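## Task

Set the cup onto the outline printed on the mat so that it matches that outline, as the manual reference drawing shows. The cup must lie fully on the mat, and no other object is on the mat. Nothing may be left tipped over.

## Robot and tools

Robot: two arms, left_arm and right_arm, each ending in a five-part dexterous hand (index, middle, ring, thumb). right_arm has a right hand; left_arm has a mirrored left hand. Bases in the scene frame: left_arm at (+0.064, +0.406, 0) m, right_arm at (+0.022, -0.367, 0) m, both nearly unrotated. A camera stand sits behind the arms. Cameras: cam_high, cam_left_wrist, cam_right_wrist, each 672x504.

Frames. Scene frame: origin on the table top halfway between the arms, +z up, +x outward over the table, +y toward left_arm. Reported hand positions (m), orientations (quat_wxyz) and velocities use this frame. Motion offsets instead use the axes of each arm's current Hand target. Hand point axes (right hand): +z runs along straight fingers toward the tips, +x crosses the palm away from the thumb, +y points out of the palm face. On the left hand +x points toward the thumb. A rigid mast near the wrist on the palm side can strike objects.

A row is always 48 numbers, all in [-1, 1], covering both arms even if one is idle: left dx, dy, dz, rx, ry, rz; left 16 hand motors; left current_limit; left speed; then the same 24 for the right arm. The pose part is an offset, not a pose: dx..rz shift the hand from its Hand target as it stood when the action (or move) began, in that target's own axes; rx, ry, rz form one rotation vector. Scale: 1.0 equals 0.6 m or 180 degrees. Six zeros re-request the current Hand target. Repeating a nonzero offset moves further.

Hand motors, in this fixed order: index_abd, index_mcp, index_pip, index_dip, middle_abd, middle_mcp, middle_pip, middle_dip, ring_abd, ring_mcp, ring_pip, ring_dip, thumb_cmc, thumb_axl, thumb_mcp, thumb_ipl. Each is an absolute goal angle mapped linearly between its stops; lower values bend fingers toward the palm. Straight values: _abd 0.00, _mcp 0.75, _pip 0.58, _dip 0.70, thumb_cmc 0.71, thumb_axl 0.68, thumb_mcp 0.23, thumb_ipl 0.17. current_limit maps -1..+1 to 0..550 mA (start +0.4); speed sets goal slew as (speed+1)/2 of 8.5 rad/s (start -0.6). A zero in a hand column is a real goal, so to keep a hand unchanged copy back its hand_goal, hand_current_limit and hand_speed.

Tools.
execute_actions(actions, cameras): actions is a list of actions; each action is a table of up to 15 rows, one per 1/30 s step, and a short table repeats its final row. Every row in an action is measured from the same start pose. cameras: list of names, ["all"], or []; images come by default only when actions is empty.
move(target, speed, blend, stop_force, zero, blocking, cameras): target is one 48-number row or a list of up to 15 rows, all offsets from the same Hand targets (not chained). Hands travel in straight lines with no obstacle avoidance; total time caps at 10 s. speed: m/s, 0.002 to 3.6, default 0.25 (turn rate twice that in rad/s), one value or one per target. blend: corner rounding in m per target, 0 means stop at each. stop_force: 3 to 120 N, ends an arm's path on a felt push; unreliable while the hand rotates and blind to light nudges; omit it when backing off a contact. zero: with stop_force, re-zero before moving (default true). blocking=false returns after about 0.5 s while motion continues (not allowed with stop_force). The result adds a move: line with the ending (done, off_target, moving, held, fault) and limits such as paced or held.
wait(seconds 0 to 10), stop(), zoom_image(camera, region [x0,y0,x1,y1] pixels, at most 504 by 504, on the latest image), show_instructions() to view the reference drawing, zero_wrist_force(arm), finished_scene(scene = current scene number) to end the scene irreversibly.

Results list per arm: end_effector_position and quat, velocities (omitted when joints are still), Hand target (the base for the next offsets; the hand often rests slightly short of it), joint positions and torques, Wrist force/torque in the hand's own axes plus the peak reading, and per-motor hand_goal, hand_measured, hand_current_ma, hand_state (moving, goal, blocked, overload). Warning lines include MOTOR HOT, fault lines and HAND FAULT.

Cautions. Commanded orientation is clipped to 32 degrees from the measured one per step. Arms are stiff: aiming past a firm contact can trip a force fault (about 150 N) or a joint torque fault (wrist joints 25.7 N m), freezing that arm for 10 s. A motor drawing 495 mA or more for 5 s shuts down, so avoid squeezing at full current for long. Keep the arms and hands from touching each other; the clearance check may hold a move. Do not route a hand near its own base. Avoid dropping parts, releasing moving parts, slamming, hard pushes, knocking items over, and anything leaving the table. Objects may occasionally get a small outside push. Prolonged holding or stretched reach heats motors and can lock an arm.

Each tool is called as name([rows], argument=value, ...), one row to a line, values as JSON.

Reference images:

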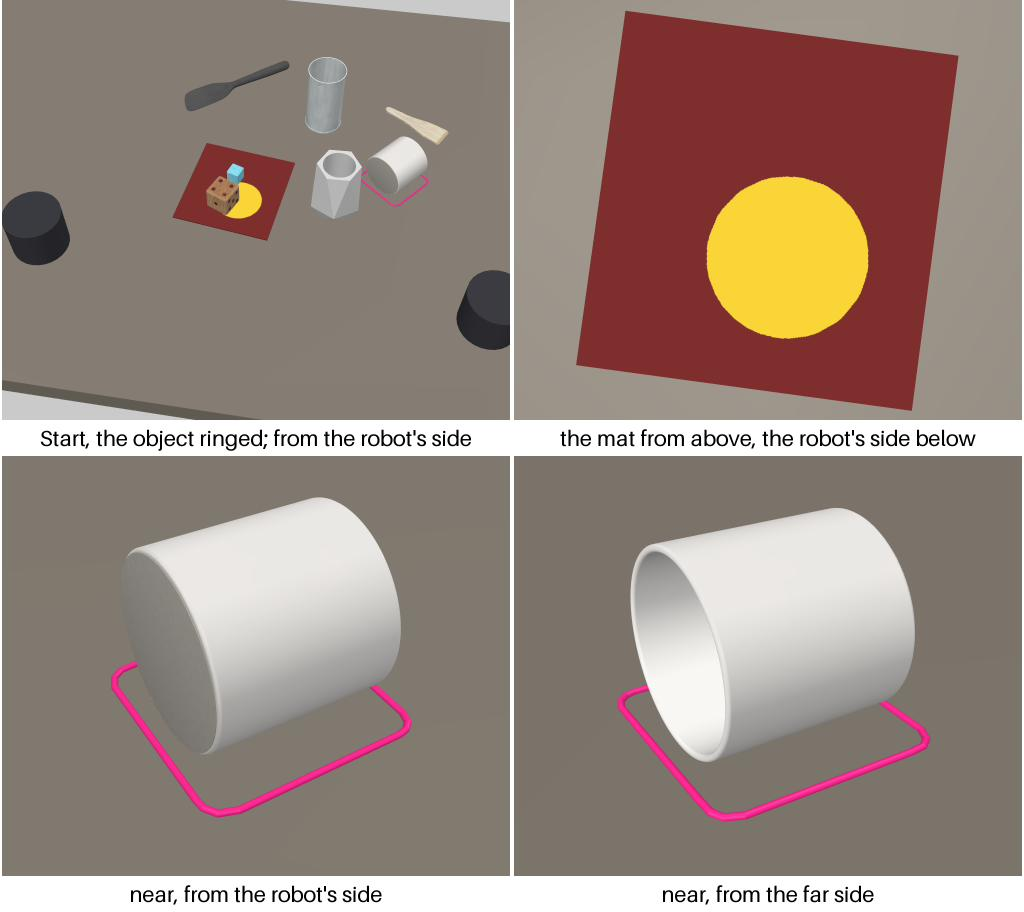

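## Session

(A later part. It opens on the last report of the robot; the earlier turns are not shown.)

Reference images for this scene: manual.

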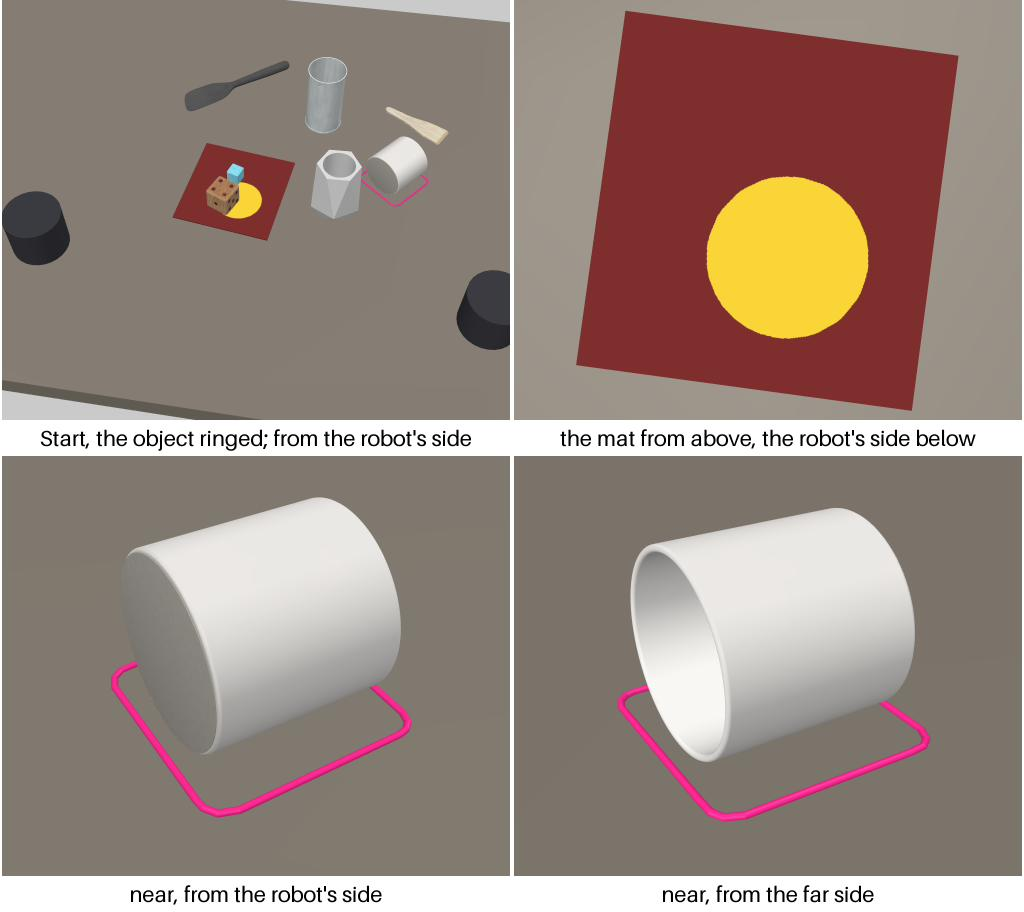

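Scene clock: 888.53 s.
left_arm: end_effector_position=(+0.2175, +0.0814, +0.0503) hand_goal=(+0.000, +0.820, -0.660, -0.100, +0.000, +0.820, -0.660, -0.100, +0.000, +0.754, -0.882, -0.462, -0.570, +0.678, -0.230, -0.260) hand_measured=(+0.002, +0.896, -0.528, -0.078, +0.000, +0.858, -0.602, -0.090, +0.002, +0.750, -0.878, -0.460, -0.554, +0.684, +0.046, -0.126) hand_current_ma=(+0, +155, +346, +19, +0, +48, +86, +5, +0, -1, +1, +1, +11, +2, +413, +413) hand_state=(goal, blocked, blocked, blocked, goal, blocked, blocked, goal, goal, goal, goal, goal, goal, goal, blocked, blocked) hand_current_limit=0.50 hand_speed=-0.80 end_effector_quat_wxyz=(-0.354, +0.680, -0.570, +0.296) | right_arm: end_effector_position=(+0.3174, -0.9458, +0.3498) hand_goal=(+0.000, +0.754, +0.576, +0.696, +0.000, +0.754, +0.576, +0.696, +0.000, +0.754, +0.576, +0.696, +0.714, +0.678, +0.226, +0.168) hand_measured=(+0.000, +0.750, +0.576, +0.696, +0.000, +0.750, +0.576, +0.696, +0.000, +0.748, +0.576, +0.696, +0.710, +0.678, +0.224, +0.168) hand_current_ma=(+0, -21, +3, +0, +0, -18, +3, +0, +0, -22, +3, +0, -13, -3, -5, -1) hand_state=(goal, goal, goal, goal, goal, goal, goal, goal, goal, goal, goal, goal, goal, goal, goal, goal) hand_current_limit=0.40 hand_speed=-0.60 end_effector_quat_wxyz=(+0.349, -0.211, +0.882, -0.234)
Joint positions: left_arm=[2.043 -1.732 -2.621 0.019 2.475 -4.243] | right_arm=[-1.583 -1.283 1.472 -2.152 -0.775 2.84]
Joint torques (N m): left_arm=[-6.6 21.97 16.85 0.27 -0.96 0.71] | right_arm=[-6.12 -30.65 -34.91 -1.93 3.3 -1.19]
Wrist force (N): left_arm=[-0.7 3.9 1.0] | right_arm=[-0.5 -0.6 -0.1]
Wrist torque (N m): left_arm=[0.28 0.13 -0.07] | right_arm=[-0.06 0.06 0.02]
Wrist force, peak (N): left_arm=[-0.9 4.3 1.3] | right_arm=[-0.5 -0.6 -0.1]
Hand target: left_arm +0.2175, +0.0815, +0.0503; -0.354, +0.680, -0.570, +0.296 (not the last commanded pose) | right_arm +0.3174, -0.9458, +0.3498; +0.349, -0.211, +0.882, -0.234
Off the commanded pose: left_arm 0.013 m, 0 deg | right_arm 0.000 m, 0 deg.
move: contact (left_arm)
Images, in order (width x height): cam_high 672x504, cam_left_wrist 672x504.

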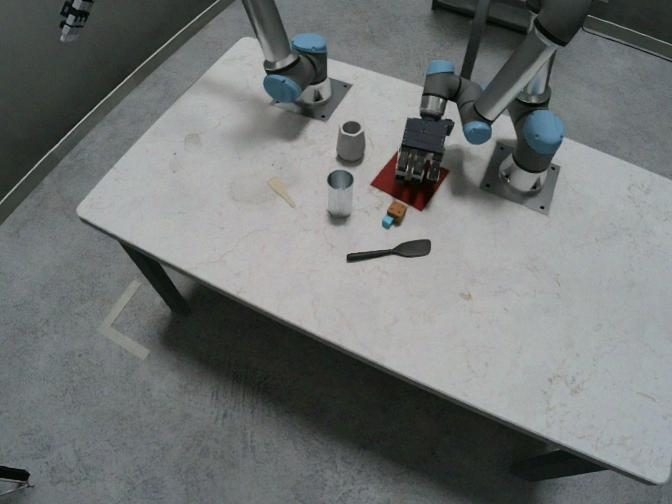

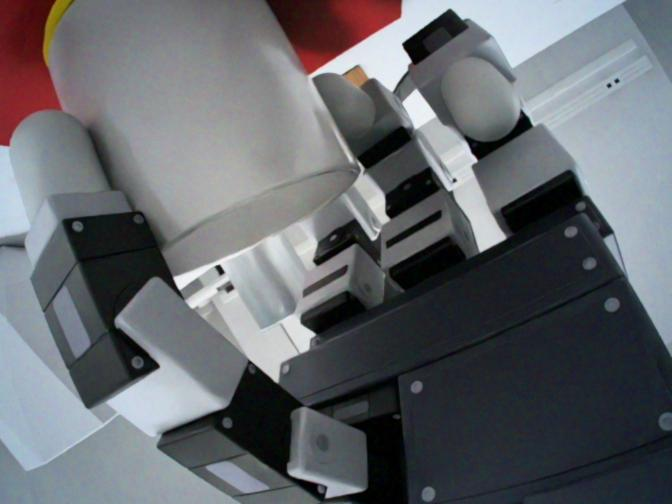

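move(target=[0,0,0,0,0,0,0,0.89,-0.25,-0.029,0,0.89,-0.25,-0.029,0,0.754,-0.882,-0.462,-0.571,0.677,0.12,0.02,0.4,-0.85,0,0,0,0,0,0,0,0.754,0.576,0.696,0,0.754,0.576,0.696,0,0.754,0.576,0.696,0.714,0.678,0.226,0.168,0.4,-0.6])

move([
  [0,-0.1365,-0.0957,0,0,0,0,0.89,-0.25,-0.029,0,0.89,-0.25,-0.029,0,0.754,-0.882,-0.462,-0.571,0.677,0.12,0.02,0.4,-0.85,0,0,0,0,0,0,0,0.754,0.576,0.696,0,0.754,0.576,0.696,0,0.754,0.576,0.696,0.714,0.678,0.226,0.168,0.4,-0.6],
  [-0.0232,-0.1976,-0.2989,0,0,0,0,0.89,-0.25,-0.029,0,0.89,-0.25,-0.029,0,0.754,-0.882,-0.462,-0.571,0.677,0.12,0.02,0.4,-0.85,0,0,0,0,0,0,0,0.754,0.576,0.696,0,0.754,0.576,0.696,0,0.754,0.576,0.696,0.714,0.678,0.226,0.168,0.4,-0.6],
], speed=[0.12,0.25], blend=0.02, cameras=["cam_high"])

zoom_image(camera="cam_high", region=[365, 105, 465, 215])

Scene clock: 906.70 s.
left_arm: end_effector_position=(+0.2175, +0.0814, +0.0503) hand_goal=(+0.000, +0.890, -0.250, -0.028, +0.000, +0.890, -0.250, -0.028, +0.000, +0.754, -0.882, -0.462, -0.570, +0.678, +0.120, +0.020) hand_measured=(+0.002, +0.886, -0.254, -0.024, +0.000, +0.880, -0.254, -0.030, +0.002, +0.750, -0.878, -0.460, -0.568, +0.680, +0.114, +0.018) hand_current_ma=(+0, -2, -1, +1, +0, -5, -1, +0, +0, -1, +1, +1, +0, +0, -2, -1) hand_state=(goal, goal, goal, goal, goal, goal, goal, goal, goal, goal, goal, goal, goal, goal, goal, goal) hand_current_limit=0.40 hand_speed=-0.85 end_effector_quat_wxyz=(-0.354, +0.680, -0.570, +0.296) | right_arm: end_effector_position=(+0.3174, -0.9458, +0.3498) hand_goal=(+0.000, +0.754, +0.576, +0.696, +0.000, +0.754, +0.576, +0.696, +0.000, +0.754, +0.576, +0.696, +0.714, +0.678, +0.226, +0.168) hand_measured=(+0.000, +0.750, +0.576, +0.696, +0.000, +0.750, +0.576, +0.696, +0.000, +0.748, +0.576, +0.696, +0.710, +0.678, +0.224, +0.168) hand_current_ma=(+0, -21, +3, +0, +0, -18, +3, +0, +0, -22, +3, +0, -13, -3, -5, -1) hand_state=(goal, goal, goal, goal, goal, goal, goal, goal, goal, goal, goal, goal, goal, goal, goal, goal) hand_current_limit=0.40 hand_speed=-0.60 end_effector_quat_wxyz=(+0.349, -0.211, +0.882, -0.234)
Joint positions: left_arm=[2.043 -1.732 -2.621 0.019 2.475 -4.243] | right_arm=[-1.583 -1.283 1.472 -2.152 -0.775 2.84]
Joint torques (N m): left_arm=[11.24 20.34 12.75 0.42 -0.83 2.29] | right_arm=[-7.75 -29.7 -34.74 -2.12 3.32 -1.2]
Wrist force (N): left_arm=[-0.8 2.6 0.3] | right_arm=[-0.3 -0.2 -0.1]
Wrist torque (N m): left_arm=[0.25 0.15 -0.07] | right_arm=[0.00 0.04 0.05]
Wrist force, peak (N): left_arm=[-0.9 4.3 1.0] | right_arm=[-0.6 -0.5 -0.2]
Hand target: left_arm +0.2175, +0.0815, +0.0503; -0.354, +0.680, -0.570, +0.296 | right_arm +0.3174, -0.9458, +0.3498; +0.349, -0.211, +0.882, -0.234
Off the commanded pose: left_arm 0.000 m, 0 deg | right_arm 0.000 m, 0 deg.
move: done

Scene clock: 908.97 s.
left_arm: end_effector_position=(+0.1376, +0.0813, +0.2503) hand_goal=(+0.000, +0.890, -0.250, -0.028, +0.000, +0.890, -0.250, -0.028, +0.000, +0.754, -0.882, -0.462, -0.570, +0.678, +0.120, +0.020) hand_measured=(+0.002, +0.884, -0.254, -0.024, +0.000, +0.880, -0.254, -0.030, +0.002, +0.750, -0.878, -0.460, -0.568, +0.680, +0.116, +0.018) hand_current_ma=(+0, -2, -1, +1, +0, -5, -1, +0, +0, -1, +1, +1, +0, +0, -2, -1) hand_state=(goal, goal, goal, goal, goal, goal, goal, goal, goal, goal, goal, goal, goal, goal, goal, goal) hand_current_limit=0.40 hand_speed=-0.85 end_effector_quat_wxyz=(-0.354, +0.680, -0.570, +0.296) | right_arm: end_effector_position=(+0.3174, -0.9458, +0.3498) hand_goal=(+0.000, +0.754, +0.576, +0.696, +0.000, +0.754, +0.576, +0.696, +0.000, +0.754, +0.576, +0.696, +0.714, +0.678, +0.226, +0.168) hand_measured=(+0.000, +0.750, +0.576, +0.696, +0.000, +0.750, +0.576, +0.696, +0.000, +0.748, +0.576, +0.696, +0.710, +0.678, +0.224, +0.168) hand_current_ma=(+0, -21, +3, +0, +0, -18, +3, +0, +0, -22, +3, +0, -13, -3, -5, -1) hand_state=(goal, goal, goal, goal, goal, goal, goal, goal, goal, goal, goal, goal, goal, goal, goal, goal) hand_current_limit=0.40 hand_speed=-0.60 end_effector_quat_wxyz=(+0.349, -0.211, +0.882, -0.234)
Joint positions: left_arm=[1.793 -1.155 -2.255 -1.255 2.529 -4.655] | right_arm=[-1.583 -1.283 1.472 -2.152 -0.775 2.84]
Joint torques (N m): left_arm=[-13.49 -3.17 27.47 -0.16 3.85 -2.62] | right_arm=[-6.44 -31.83 -33.36 -1.63 3.15 -1.16]
Wrist force (N): left_arm=[-0.7 2.5 0.5] | right_arm=[-0.4 -0.4 -0.3]
Wrist torque (N m): left_arm=[0.25 0.21 -0.09] | right_arm=[-0.01 0.06 0.04]
Wrist force, peak (N): left_arm=[-1.0 3.3 0.4] | right_arm=[-0.4 -0.6 -0.2]
Hand target: left_arm +0.1376, +0.0813, +0.2503; -0.354, +0.680, -0.570, +0.296 | right_arm +0.3174, -0.9458, +0.3498; +0.349, -0.211, +0.882, -0.234
Off the commanded pose: left_arm 0.000 m, 0 deg | right_arm 0.000 m, 0 deg.
move: done
Images, in order (width x height): cam_high 672x504.

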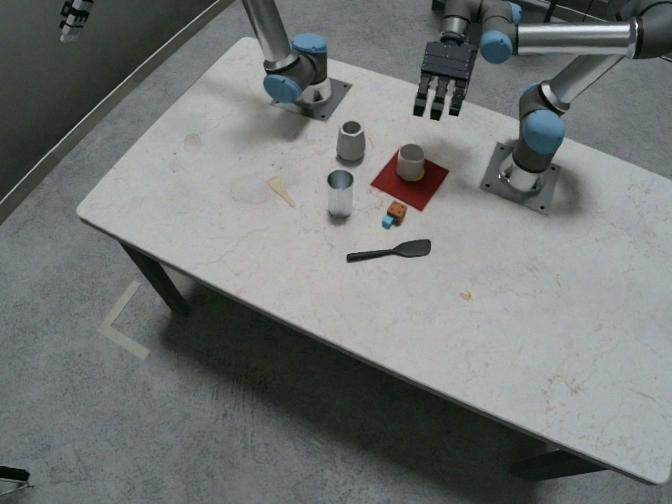

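Scaled by 4.582 from the camera's 672x504 image, which has a finer 960x720 frame.

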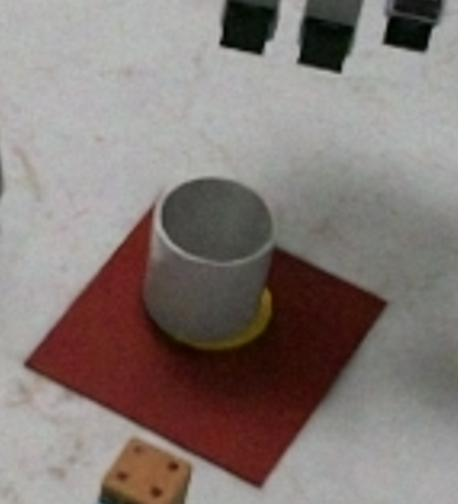

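move([
  [0.023,0.0888,0.2227,0,0,0,0,0.89,-0.25,-0.029,0,0.89,-0.25,-0.029,0,0.754,-0.882,-0.462,-0.571,0.677,0.12,0.02,0.4,-0.85,0,0,0,0,0,0,0,0.754,0.576,0.696,0,0.754,0.576,0.696,0,0.754,0.576,0.696,0.714,0.678,0.226,0.168,0.4,-0.6],
  [0.023,0.1977,0.2988,0,0,0,0,0.89,-0.25,-0.029,0,0.89,-0.25,-0.029,0,0.754,-0.882,-0.462,-0.571,0.677,0.12,0.02,0.4,-0.85,0,0,0,0,0,0,0,0.754,0.576,0.696,0,0.754,0.576,0.696,0,0.754,0.576,0.696,0.714,0.678,0.226,0.168,0.4,-0.6],
], speed=[0.25,0.1], blend=0.015)

move(target=[0,0,0,0,0,0,0,0.82,-0.66,-0.101,0,0.82,-0.66,-0.101,0,0.754,-0.882,-0.462,-0.571,0.677,-0.23,-0.26,0.5,-0.8,0,0,0,0,0,0,0,0.754,0.576,0.696,0,0.754,0.576,0.696,0,0.754,0.576,0.696,0.714,0.678,0.226,0.168,0.4,-0.6], cameras=["cam_high","cam_left_wrist"])

zoom_image(camera="cam_high", region=[365, 105, 465, 215])

Scene clock: 935.07 s.
left_arm: end_effector_position=(+0.2174, +0.0816, +0.0503) hand_goal=(+0.000, +0.890, -0.250, -0.028, +0.000, +0.890, -0.250, -0.028, +0.000, +0.754, -0.882, -0.462, -0.570, +0.678, +0.120, +0.020) hand_measured=(+0.002, +0.884, -0.254, -0.024, +0.000, +0.880, -0.254, -0.030, +0.002, +0.750, -0.878, -0.460, -0.568, +0.680, +0.116, +0.018) hand_current_ma=(+0, -2, -1, +1, +0, -5, -1, +0, +0, -1, +1, +1, +0, +0, -2, -1) hand_state=(goal, goal, goal, goal, goal, goal, goal, goal, goal, goal, goal, goal, goal, goal, goal, goal) hand_current_limit=0.40 hand_speed=-0.85 end_effector_quat_wxyz=(-0.354, +0.680, -0.570, +0.296) | right_arm: end_effector_position=(+0.3174, -0.9458, +0.3498) hand_goal=(+0.000, +0.754, +0.576, +0.696, +0.000, +0.754, +0.576, +0.696, +0.000, +0.754, +0.576, +0.696, +0.714, +0.678, +0.226, +0.168) hand_measured=(+0.000, +0.750, +0.576, +0.696, +0.000, +0.750, +0.576, +0.696, +0.000, +0.748, +0.576, +0.696, +0.710, +0.678, +0.224, +0.168) hand_current_ma=(+0, -21, +3, +0, +0, -18, +3, +0, +0, -22, +3, +0, -13, -3, -5, -1) hand_state=(goal, goal, goal, goal, goal, goal, goal, goal, goal, goal, goal, goal, goal, goal, goal, goal) hand_current_limit=0.40 hand_speed=-0.60 end_effector_quat_wxyz=(+0.349, -0.211, +0.882, -0.234)
Joint positions: left_arm=[2.043 -1.732 -2.621 0.019 2.475 -4.244] | right_arm=[-1.583 -1.283 1.472 -2.152 -0.775 2.84]
Joint torques (N m): left_arm=[13.52 8.53 2.93 4.84 -0.96 2.43] | right_arm=[-7.36 -31.4 -34.83 -2.03 3.04 -1.16]
Wrist force (N): left_arm=[-0.8 2.5 0.3] | right_arm=[-0.5 -0.1 0.0]
Wrist torque (N m): left_arm=[0.24 0.14 -0.19] | right_arm=[0.00 0.07 0.03]
Wrist force, peak (N): left_arm=[-1.0 3.2 0.7] | right_arm=[-0.5 -0.5 -0.1]
Hand target: left_arm +0.2174, +0.0816, +0.0503; -0.354, +0.680, -0.570, +0.296 | right_arm +0.3174, -0.9458, +0.3498; +0.349, -0.211, +0.882, -0.234
Off the commanded pose: left_arm 0.000 m, 0 deg | right_arm 0.000 m, 0 deg.
move: done

Scene clock: 936.00 s.
left_arm: end_effector_position=(+0.2174, +0.0816, +0.0503) hand_goal=(+0.000, +0.820, -0.660, -0.100, +0.000, +0.820, -0.660, -0.100, +0.000, +0.754, -0.882, -0.462, -0.570, +0.678, -0.230, -0.260) hand_measured=(+0.002, +0.888, -0.514, -0.078, +0.000, +0.860, -0.586, -0.090, +0.002, +0.750, -0.878, -0.460, -0.552, +0.682, +0.036, -0.114) hand_current_ma=(+0, +124, +406, +17, +0, +52, +131, +5, +0, -1, +1, +1, +12, +2, +413, +412) hand_state=(goal, blocked, blocked, blocked, goal, blocked, blocked, goal, goal, goal, goal, goal, goal, goal, blocked, blocked) hand_current_limit=0.50 hand_speed=-0.80 end_effector_quat_wxyz=(-0.354, +0.680, -0.570, +0.296) | right_arm: end_effector_position=(+0.3174, -0.9458, +0.3498) hand_goal=(+0.000, +0.754, +0.576, +0.696, +0.000, +0.754, +0.576, +0.696, +0.000, +0.754, +0.576, +0.696, +0.714, +0.678, +0.226, +0.168) hand_measured=(+0.000, +0.750, +0.576, +0.696, +0.000, +0.750, +0.576, +0.696, +0.000, +0.748, +0.576, +0.696, +0.710, +0.678, +0.224, +0.168) hand_current_ma=(+0, -21, +3, +0, +0, -18, +3, +0, +0, -22, +3, +0, -13, -3, -5, -1) hand_state=(goal, goal, goal, goal, goal, goal, goal, goal, goal, goal, goal, goal, goal, goal, goal, goal) hand_current_limit=0.40 hand_speed=-0.60 end_effector_quat_wxyz=(+0.349, -0.211, +0.882, -0.234)
Joint positions: left_arm=[2.043 -1.732 -2.621 0.019 2.475 -4.243] | right_arm=[-1.583 -1.283 1.472 -2.152 -0.775 2.84]
Joint torques (N m): left_arm=[14.51 11.16 3.5 4.75 0.46 2.31] | right_arm=[-7.26 -30.13 -34.65 -1.8 3.22 -1.35]
Wrist force (N): left_arm=[-0.7 4.1 1.2] | right_arm=[-0.3 -0.3 -0.1]
Wrist torque (N m): left_arm=[0.29 0.13 -0.18] | right_arm=[-0.02 0.04 0.05]
Wrist force, peak (N): left_arm=[-0.8 4.3 1.1] | right_arm=[-0.3 -0.6 -0.1]
Hand target: left_arm +0.2174, +0.0816, +0.0503; -0.354, +0.680, -0.570, +0.296 | right_arm +0.3174, -0.9458, +0.3498; +0.349, -0.211, +0.882, -0.234
Off the commanded pose: left_arm 0.000 m, 0 deg | right_arm 0.000 m, 0 deg.
move: done
Images, in order (width x height): cam_high 672x504, cam_left_wrist 672x504.

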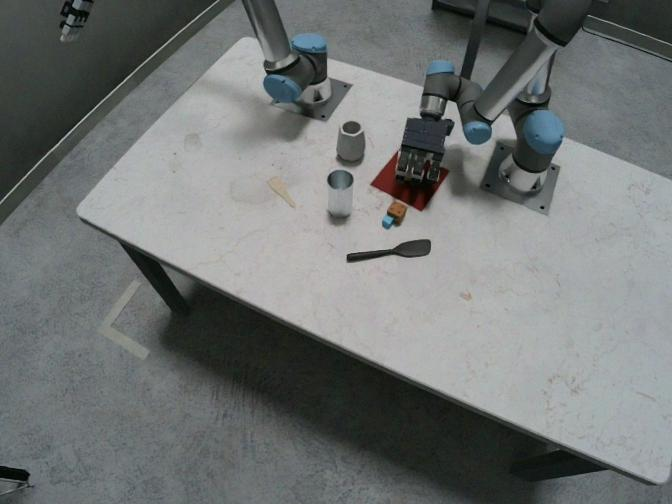

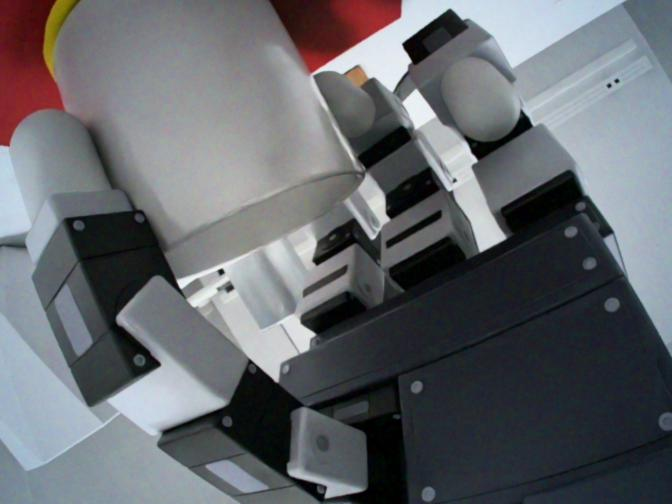

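Scaled by 4.582 from the camera's 672x504 image, which has a finer 960x720 frame.

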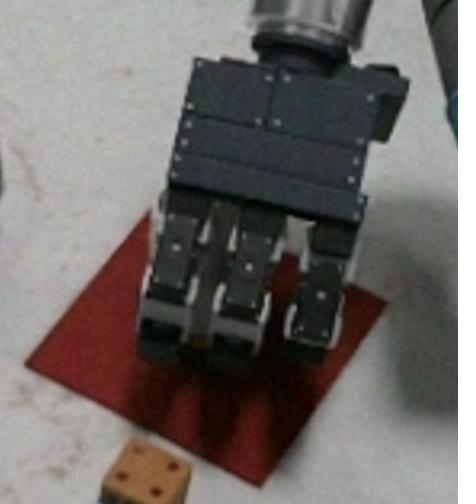

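move([
  [0,-0.0082,-0.0057,0,0,0,0,0.82,-0.66,-0.101,0,0.82,-0.66,-0.101,0,0.754,-0.882,-0.462,-0.571,0.677,-0.23,-0.26,0.5,-0.8,0,0,0,0,0,0,0,0.754,0.576,0.696,0,0.754,0.576,0.696,0,0.754,0.576,0.696,0.714,0.678,0.226,0.168,0.4,-0.6],
  [-0.0133,-0.0108,-0.0017,0,0,0,0,0.82,-0.66,-0.101,0,0.82,-0.66,-0.101,0,0.754,-0.882,-0.462,-0.571,0.677,-0.23,-0.26,0.5,-0.8,0,0,0,0,0,0,0,0.754,0.576,0.696,0,0.754,0.576,0.696,0,0.754,0.576,0.696,0.714,0.678,0.226,0.168,0.4,-0.6],
], speed=0.05, blend=0.002)

move(target=[0,0.0273,0.0191,0,0,0,0,0.82,-0.66,-0.101,0,0.82,-0.66,-0.101,0,0.754,-0.882,-0.462,-0.571,0.677,-0.23,-0.26,0.5,-0.8,0,0,0,0,0,0,0,0.754,0.576,0.696,0,0.754,0.576,0.696,0,0.754,0.576,0.696,0.714,0.678,0.226,0.168,0.4,-0.6], speed=0.02, stop_force=4)

move(target=[0,0,0,0,0,0,0,0.89,-0.25,-0.029,0,0.89,-0.25,-0.029,0,0.754,-0.882,-0.462,-0.571,0.677,0.12,0.02,0.4,-0.85,0,0,0,0,0,0,0,0.754,0.576,0.696,0,0.754,0.576,0.696,0,0.754,0.576,0.696,0.714,0.678,0.226,0.168,0.4,-0.6])

move([
  [0,-0.1365,-0.0957,0,0,0,0,0.89,-0.25,-0.029,0,0.89,-0.25,-0.029,0,0.754,-0.882,-0.462,-0.571,0.677,0.12,0.02,0.4,-0.85,0,0,0,0,0,0,0,0.754,0.576,0.696,0,0.754,0.576,0.696,0,0.754,0.576,0.696,0.714,0.678,0.226,0.168,0.4,-0.6],
  [-0.0232,-0.1976,-0.2989,0,0,0,0,0.89,-0.25,-0.029,0,0.89,-0.25,-0.029,0,0.754,-0.882,-0.462,-0.571,0.677,0.12,0.02,0.4,-0.85,0,0,0,0,0,0,0,0.754,0.576,0.696,0,0.754,0.576,0.696,0,0.754,0.576,0.696,0.714,0.678,0.226,0.168,0.4,-0.6],
], speed=[0.12,0.25], blend=0.02, cameras=["cam_high","cam_left_wrist"])

zoom_image(camera="cam_high", region=[380, 130, 440, 195])

Scene clock: 953.40 s.
left_arm: end_effector_position=(+0.2188, +0.0899, +0.0562) hand_goal=(+0.000, +0.820, -0.660, -0.100, +0.000, +0.820, -0.660, -0.100, +0.000, +0.754, -0.882, -0.462, -0.570, +0.678, -0.230, -0.260) hand_measured=(+0.002, +0.888, -0.514, -0.078, +0.000, +0.860, -0.586, -0.090, +0.002, +0.750, -0.878, -0.460, -0.552, +0.682, +0.036, -0.114) hand_current_ma=(+0, +125, +404, +17, +0, +52, +130, +5, +0, -1, +1, +1, +12, +2, +412, +413) hand_state=(goal, blocked, blocked, blocked, goal, blocked, blocked, goal, goal, goal, goal, goal, goal, goal, blocked, blocked) hand_current_limit=0.50 hand_speed=-0.80 end_effector_quat_wxyz=(-0.354, +0.680, -0.570, +0.296) | right_arm: end_effector_position=(+0.3174, -0.9458, +0.3498) hand_goal=(+0.000, +0.754, +0.576, +0.696, +0.000, +0.754, +0.576, +0.696, +0.000, +0.754, +0.576, +0.696, +0.714, +0.678, +0.226, +0.168) hand_measured=(+0.000, +0.750, +0.576, +0.696, +0.000, +0.750, +0.576, +0.696, +0.000, +0.748, +0.576, +0.696, +0.710, +0.678, +0.224, +0.168) hand_current_ma=(+0, -21, +3, +0, +0, -18, +3, +0, +0, -22, +3, +0, -13, -3, -5, -1) hand_state=(goal, goal, goal, goal, goal, goal, goal, goal, goal, goal, goal, goal, goal, goal, goal, goal) hand_current_limit=0.40 hand_speed=-0.60 end_effector_quat_wxyz=(+0.349, -0.211, +0.882, -0.234)
Joint positions: left_arm=[2.06 -1.7 -2.639 0.024 2.469 -4.218] | right_arm=[-1.583 -1.283 1.472 -2.152 -0.775 2.84]
Joint torques (N m): left_arm=[14.18 21.54 2.56 4.76 -0.96 2.41] | right_arm=[-7.38 -29.58 -34.43 -1.87 3.32 -1.29]
Wrist force (N): left_arm=[-0.9 4.2 1.3] | right_arm=[-0.3 -0.4 -0.2]
Wrist torque (N m): left_arm=[0.31 0.15 -0.20] | right_arm=[-0.02 0.04 0.05]
Wrist force, peak (N): left_arm=[-1.0 4.3 1.5] | right_arm=[-0.5 -0.5 -0.1]
Hand target: left_arm +0.2189, +0.0899, +0.0562; -0.354, +0.680, -0.570, +0.296 | right_arm +0.3174, -0.9458, +0.3498; +0.349, -0.211, +0.882, -0.234
Off the commanded pose: left_arm 0.000 m, 0 deg | right_arm 0.000 m, 0 deg.
move: done

Scene clock: 954.87 s.
left_arm: end_effector_position=(+0.2188, +0.0899, +0.0485) hand_goal=(+0.000, +0.820, -0.660, -0.100, +0.000, +0.820, -0.660, -0.100, +0.000, +0.754, -0.882, -0.462, -0.570, +0.678, -0.230, -0.260) hand_measured=(+0.002, +0.890, -0.522, -0.078, +0.000, +0.860, -0.590, -0.090, +0.002, +0.750, -0.878, -0.460, -0.552, +0.682, +0.040, -0.118) hand_current_ma=(+0, +135, +374, +17, +0, +55, +120, +5, +0, -1, +1, +1, +13, +2, +413, +412) hand_state=(goal, blocked, blocked, blocked, goal, blocked, blocked, goal, goal, goal, goal, goal, goal, goal, blocked, blocked) hand_current_limit=0.50 hand_speed=-0.80 end_effector_quat_wxyz=(-0.354, +0.680, -0.570, +0.296) | right_arm: end_effector_position=(+0.3174, -0.9458, +0.3498) hand_goal=(+0.000, +0.754, +0.576, +0.696, +0.000, +0.754, +0.576, +0.696, +0.000, +0.754, +0.576, +0.696, +0.714, +0.678, +0.226, +0.168) hand_measured=(+0.000, +0.750, +0.576, +0.696, +0.000, +0.750, +0.576, +0.696, +0.000, +0.748, +0.576, +0.696, +0.710, +0.678, +0.224, +0.168) hand_current_ma=(+0, -21, +3, +0, +0, -18, +3, +0, +0, -22, +3, +0, -13, -3, -5, -1) hand_state=(goal, goal, goal, goal, goal, goal, goal, goal, goal, goal, goal, goal, goal, goal, goal, goal) hand_current_limit=0.40 hand_speed=-0.60 end_effector_quat_wxyz=(+0.349, -0.211, +0.882, -0.234)
Joint positions: left_arm=[2.06 -1.734 -2.644 0.064 2.469 -4.218] | right_arm=[-1.583 -1.283 1.472 -2.152 -0.775 2.84]
Joint torques (N m): left_arm=[7.06 23.79 14.84 0.43 0.6 0.99] | right_arm=[-6.1 -31.51 -35.07 -2.1 3.1 -1.15]
Wrist force (N): left_arm=[-1.0 4.3 1.3] | right_arm=[-0.4 -0.2 -0.2]
Wrist torque (N m): left_arm=[0.32 0.16 -0.16] | right_arm=[0.01 0.05 0.04]
Wrist force, peak (N): left_arm=[-1.0 4.3 1.3] | right_arm=[-0.6 -0.5 -0.1]
Hand target: left_arm +0.2188, +0.0899, +0.0485; -0.354, +0.680, -0.570, +0.296 (not the last commanded pose) | right_arm +0.3174, -0.9458, +0.3498; +0.349, -0.211, +0.882, -0.234
Off the commanded pose: left_arm 0.012 m, 0 deg | right_arm 0.000 m, 0 deg.
move: contact (left_arm)

Scene clock: 955.90 s.
left_arm: end_effector_position=(+0.2188, +0.0899, +0.0485) hand_goal=(+0.000, +0.890, -0.250, -0.028, +0.000, +0.890, -0.250, -0.028, +0.000, +0.754, -0.882, -0.462, -0.570, +0.678, +0.120, +0.020) hand_measured=(+0.002, +0.886, -0.254, -0.024, +0.000, +0.884, -0.254, -0.030, +0.002, +0.750, -0.878, -0.460, -0.568, +0.680, +0.114, +0.018) hand_current_ma=(+0, -2, -1, +1, +0, -2, -1, +0, +0, -1, +1, +1, +0, +1, -2, -1) hand_state=(goal, goal, goal, goal, goal, goal, goal, goal, goal, goal, goal, goal, goal, goal, goal, goal) hand_current_limit=0.40 hand_speed=-0.85 end_effector_quat_wxyz=(-0.354, +0.680, -0.570, +0.296) | right_arm: end_effector_position=(+0.3174, -0.9458, +0.3498) hand_goal=(+0.000, +0.754, +0.576, +0.696, +0.000, +0.754, +0.576, +0.696, +0.000, +0.754, +0.576, +0.696, +0.714, +0.678, +0.226, +0.168) hand_measured=(+0.000, +0.750, +0.576, +0.696, +0.000, +0.750, +0.576, +0.696, +0.000, +0.748, +0.576, +0.696, +0.710, +0.678, +0.224, +0.168) hand_current_ma=(+0, -21, +3, +0, +0, -18, +3, +0, +0, -22, +3, +0, -13, -3, -5, -1) hand_state=(goal, goal, goal, goal, goal, goal, goal, goal, goal, goal, goal, goal, goal, goal, goal, goal) hand_current_limit=0.40 hand_speed=-0.60 end_effector_quat_wxyz=(+0.349, -0.211, +0.882, -0.234)
Joint positions: left_arm=[2.06 -1.734 -2.644 0.064 2.469 -4.218] | right_arm=[-1.583 -1.283 1.472 -2.152 -0.775 2.84]
Joint torques (N m): left_arm=[6.84 19.25 13.74 0.25 0.7 2.07] | right_arm=[-6.25 -30.16 -34.7 -1.67 3.12 -1.1]
Wrist force (N): left_arm=[-1.0 2.8 0.0] | right_arm=[-0.3 -0.4 0.0]
Wrist torque (N m): left_arm=[0.31 0.17 -0.17] | right_arm=[-0.03 0.04 0.04]
Wrist force, peak (N): left_arm=[-1.0 4.3 1.2] | right_arm=[-0.5 -0.4 0.0]
Hand target: left_arm +0.2188, +0.0899, +0.0485; -0.354, +0.680, -0.570, +0.296 | right_arm +0.3174, -0.9458, +0.3498; +0.349, -0.211, +0.882, -0.234
Off the commanded pose: left_arm 0.000 m, 0 deg | right_arm 0.000 m, 0 deg.
move: done

Scene clock: 958.17 s.
left_arm: end_effector_position=(+0.1389, +0.0898, +0.2486) hand_goal=(+0.000, +0.890, -0.250, -0.028, +0.000, +0.890, -0.250, -0.028, +0.000, +0.754, -0.882, -0.462, -0.570, +0.678, +0.120, +0.020) hand_measured=(+0.002, +0.884, -0.254, -0.024, +0.000, +0.884, -0.254, -0.030, +0.002, +0.750, -0.878, -0.460, -0.568, +0.680, +0.116, +0.018) hand_current_ma=(+0, -2, -1, +1, +0, -2, -1, +0, +0, -1, +1, +1, +0, +1, -2, -1) hand_state=(goal, goal, goal, goal, goal, goal, goal, goal, goal, goal, goal, goal, goal, goal, goal, goal) hand_current_limit=0.40 hand_speed=-0.85 end_effector_quat_wxyz=(-0.354, +0.680, -0.570, +0.296) | right_arm: end_effector_position=(+0.3174, -0.9458, +0.3498) hand_goal=(+0.000, +0.754, +0.576, +0.696, +0.000, +0.754, +0.576, +0.696, +0.000, +0.754, +0.576, +0.696, +0.714, +0.678, +0.226, +0.168) hand_measured=(+0.000, +0.750, +0.576, +0.696, +0.000, +0.750, +0.576, +0.696, +0.000, +0.748, +0.576, +0.696, +0.710, +0.678, +0.224, +0.168) hand_current_ma=(+0, -21, +3, +0, +0, -18, +3, +0, +0, -22, +3, +0, -13, -3, -5, -1) hand_state=(goal, goal, goal, goal, goal, goal, goal, goal, goal, goal, goal, goal, goal, goal, goal, goal) hand_current_limit=0.40 hand_speed=-0.60 end_effector_quat_wxyz=(+0.349, -0.211, +0.882, -0.234)
Joint positions: left_arm=[1.803 -1.131 -2.277 -1.244 2.528 -4.637] | right_arm=[-1.583 -1.283 1.472 -2.152 -0.775 2.84]
Joint torques (N m): left_arm=[-13.33 -3.9 28.17 0.12 3.89 -2.83] | right_arm=[-6.36 -31.07 -33.32 -2.01 3.31 -1.37]
Wrist force (N): left_arm=[-1.0 2.4 0.5] | right_arm=[-0.5 -0.4 -0.1]
Wrist torque (N m): left_arm=[0.24 0.22 -0.11] | right_arm=[-0.03 0.07 0.03]
Wrist force, peak (N): left_arm=[-0.7 3.3 0.5] | right_arm=[-0.6 -0.4 -0.1]
Hand target: left_arm +0.1389, +0.0897, +0.2486; -0.354, +0.680, -0.570, +0.296 | right_arm +0.3174, -0.9458, +0.3498; +0.349, -0.211, +0.882, -0.234
Off the commanded pose: left_arm 0.000 m, 0 deg | right_arm 0.000 m, 0 deg.
move: done
Images, in order (width x height): cam_high 672x504, cam_left_wrist 672x504.

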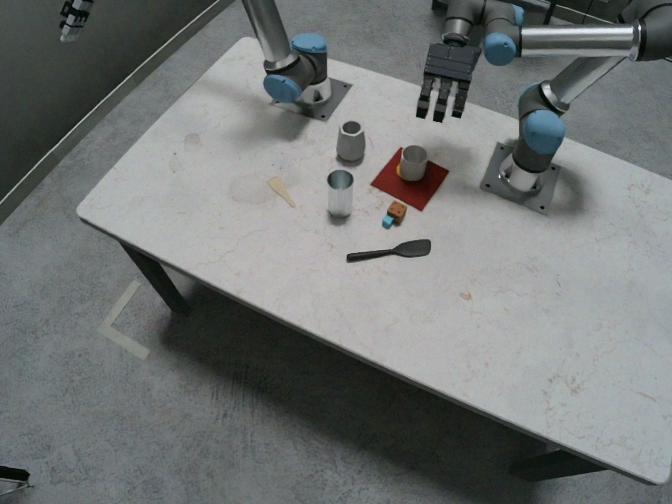

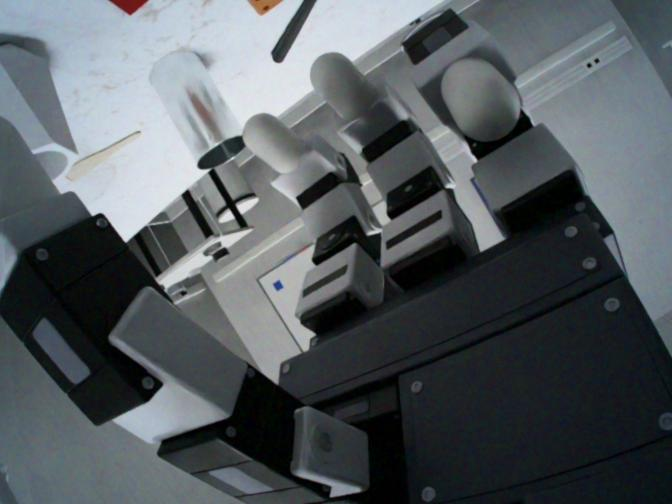

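Scaled by 7.754 from the camera's 672x504 image, which has a finer 960x720 frame.

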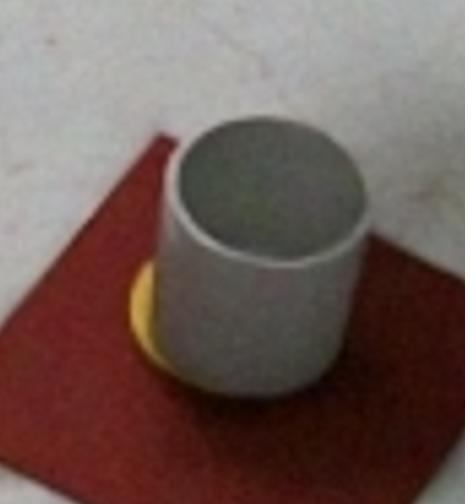

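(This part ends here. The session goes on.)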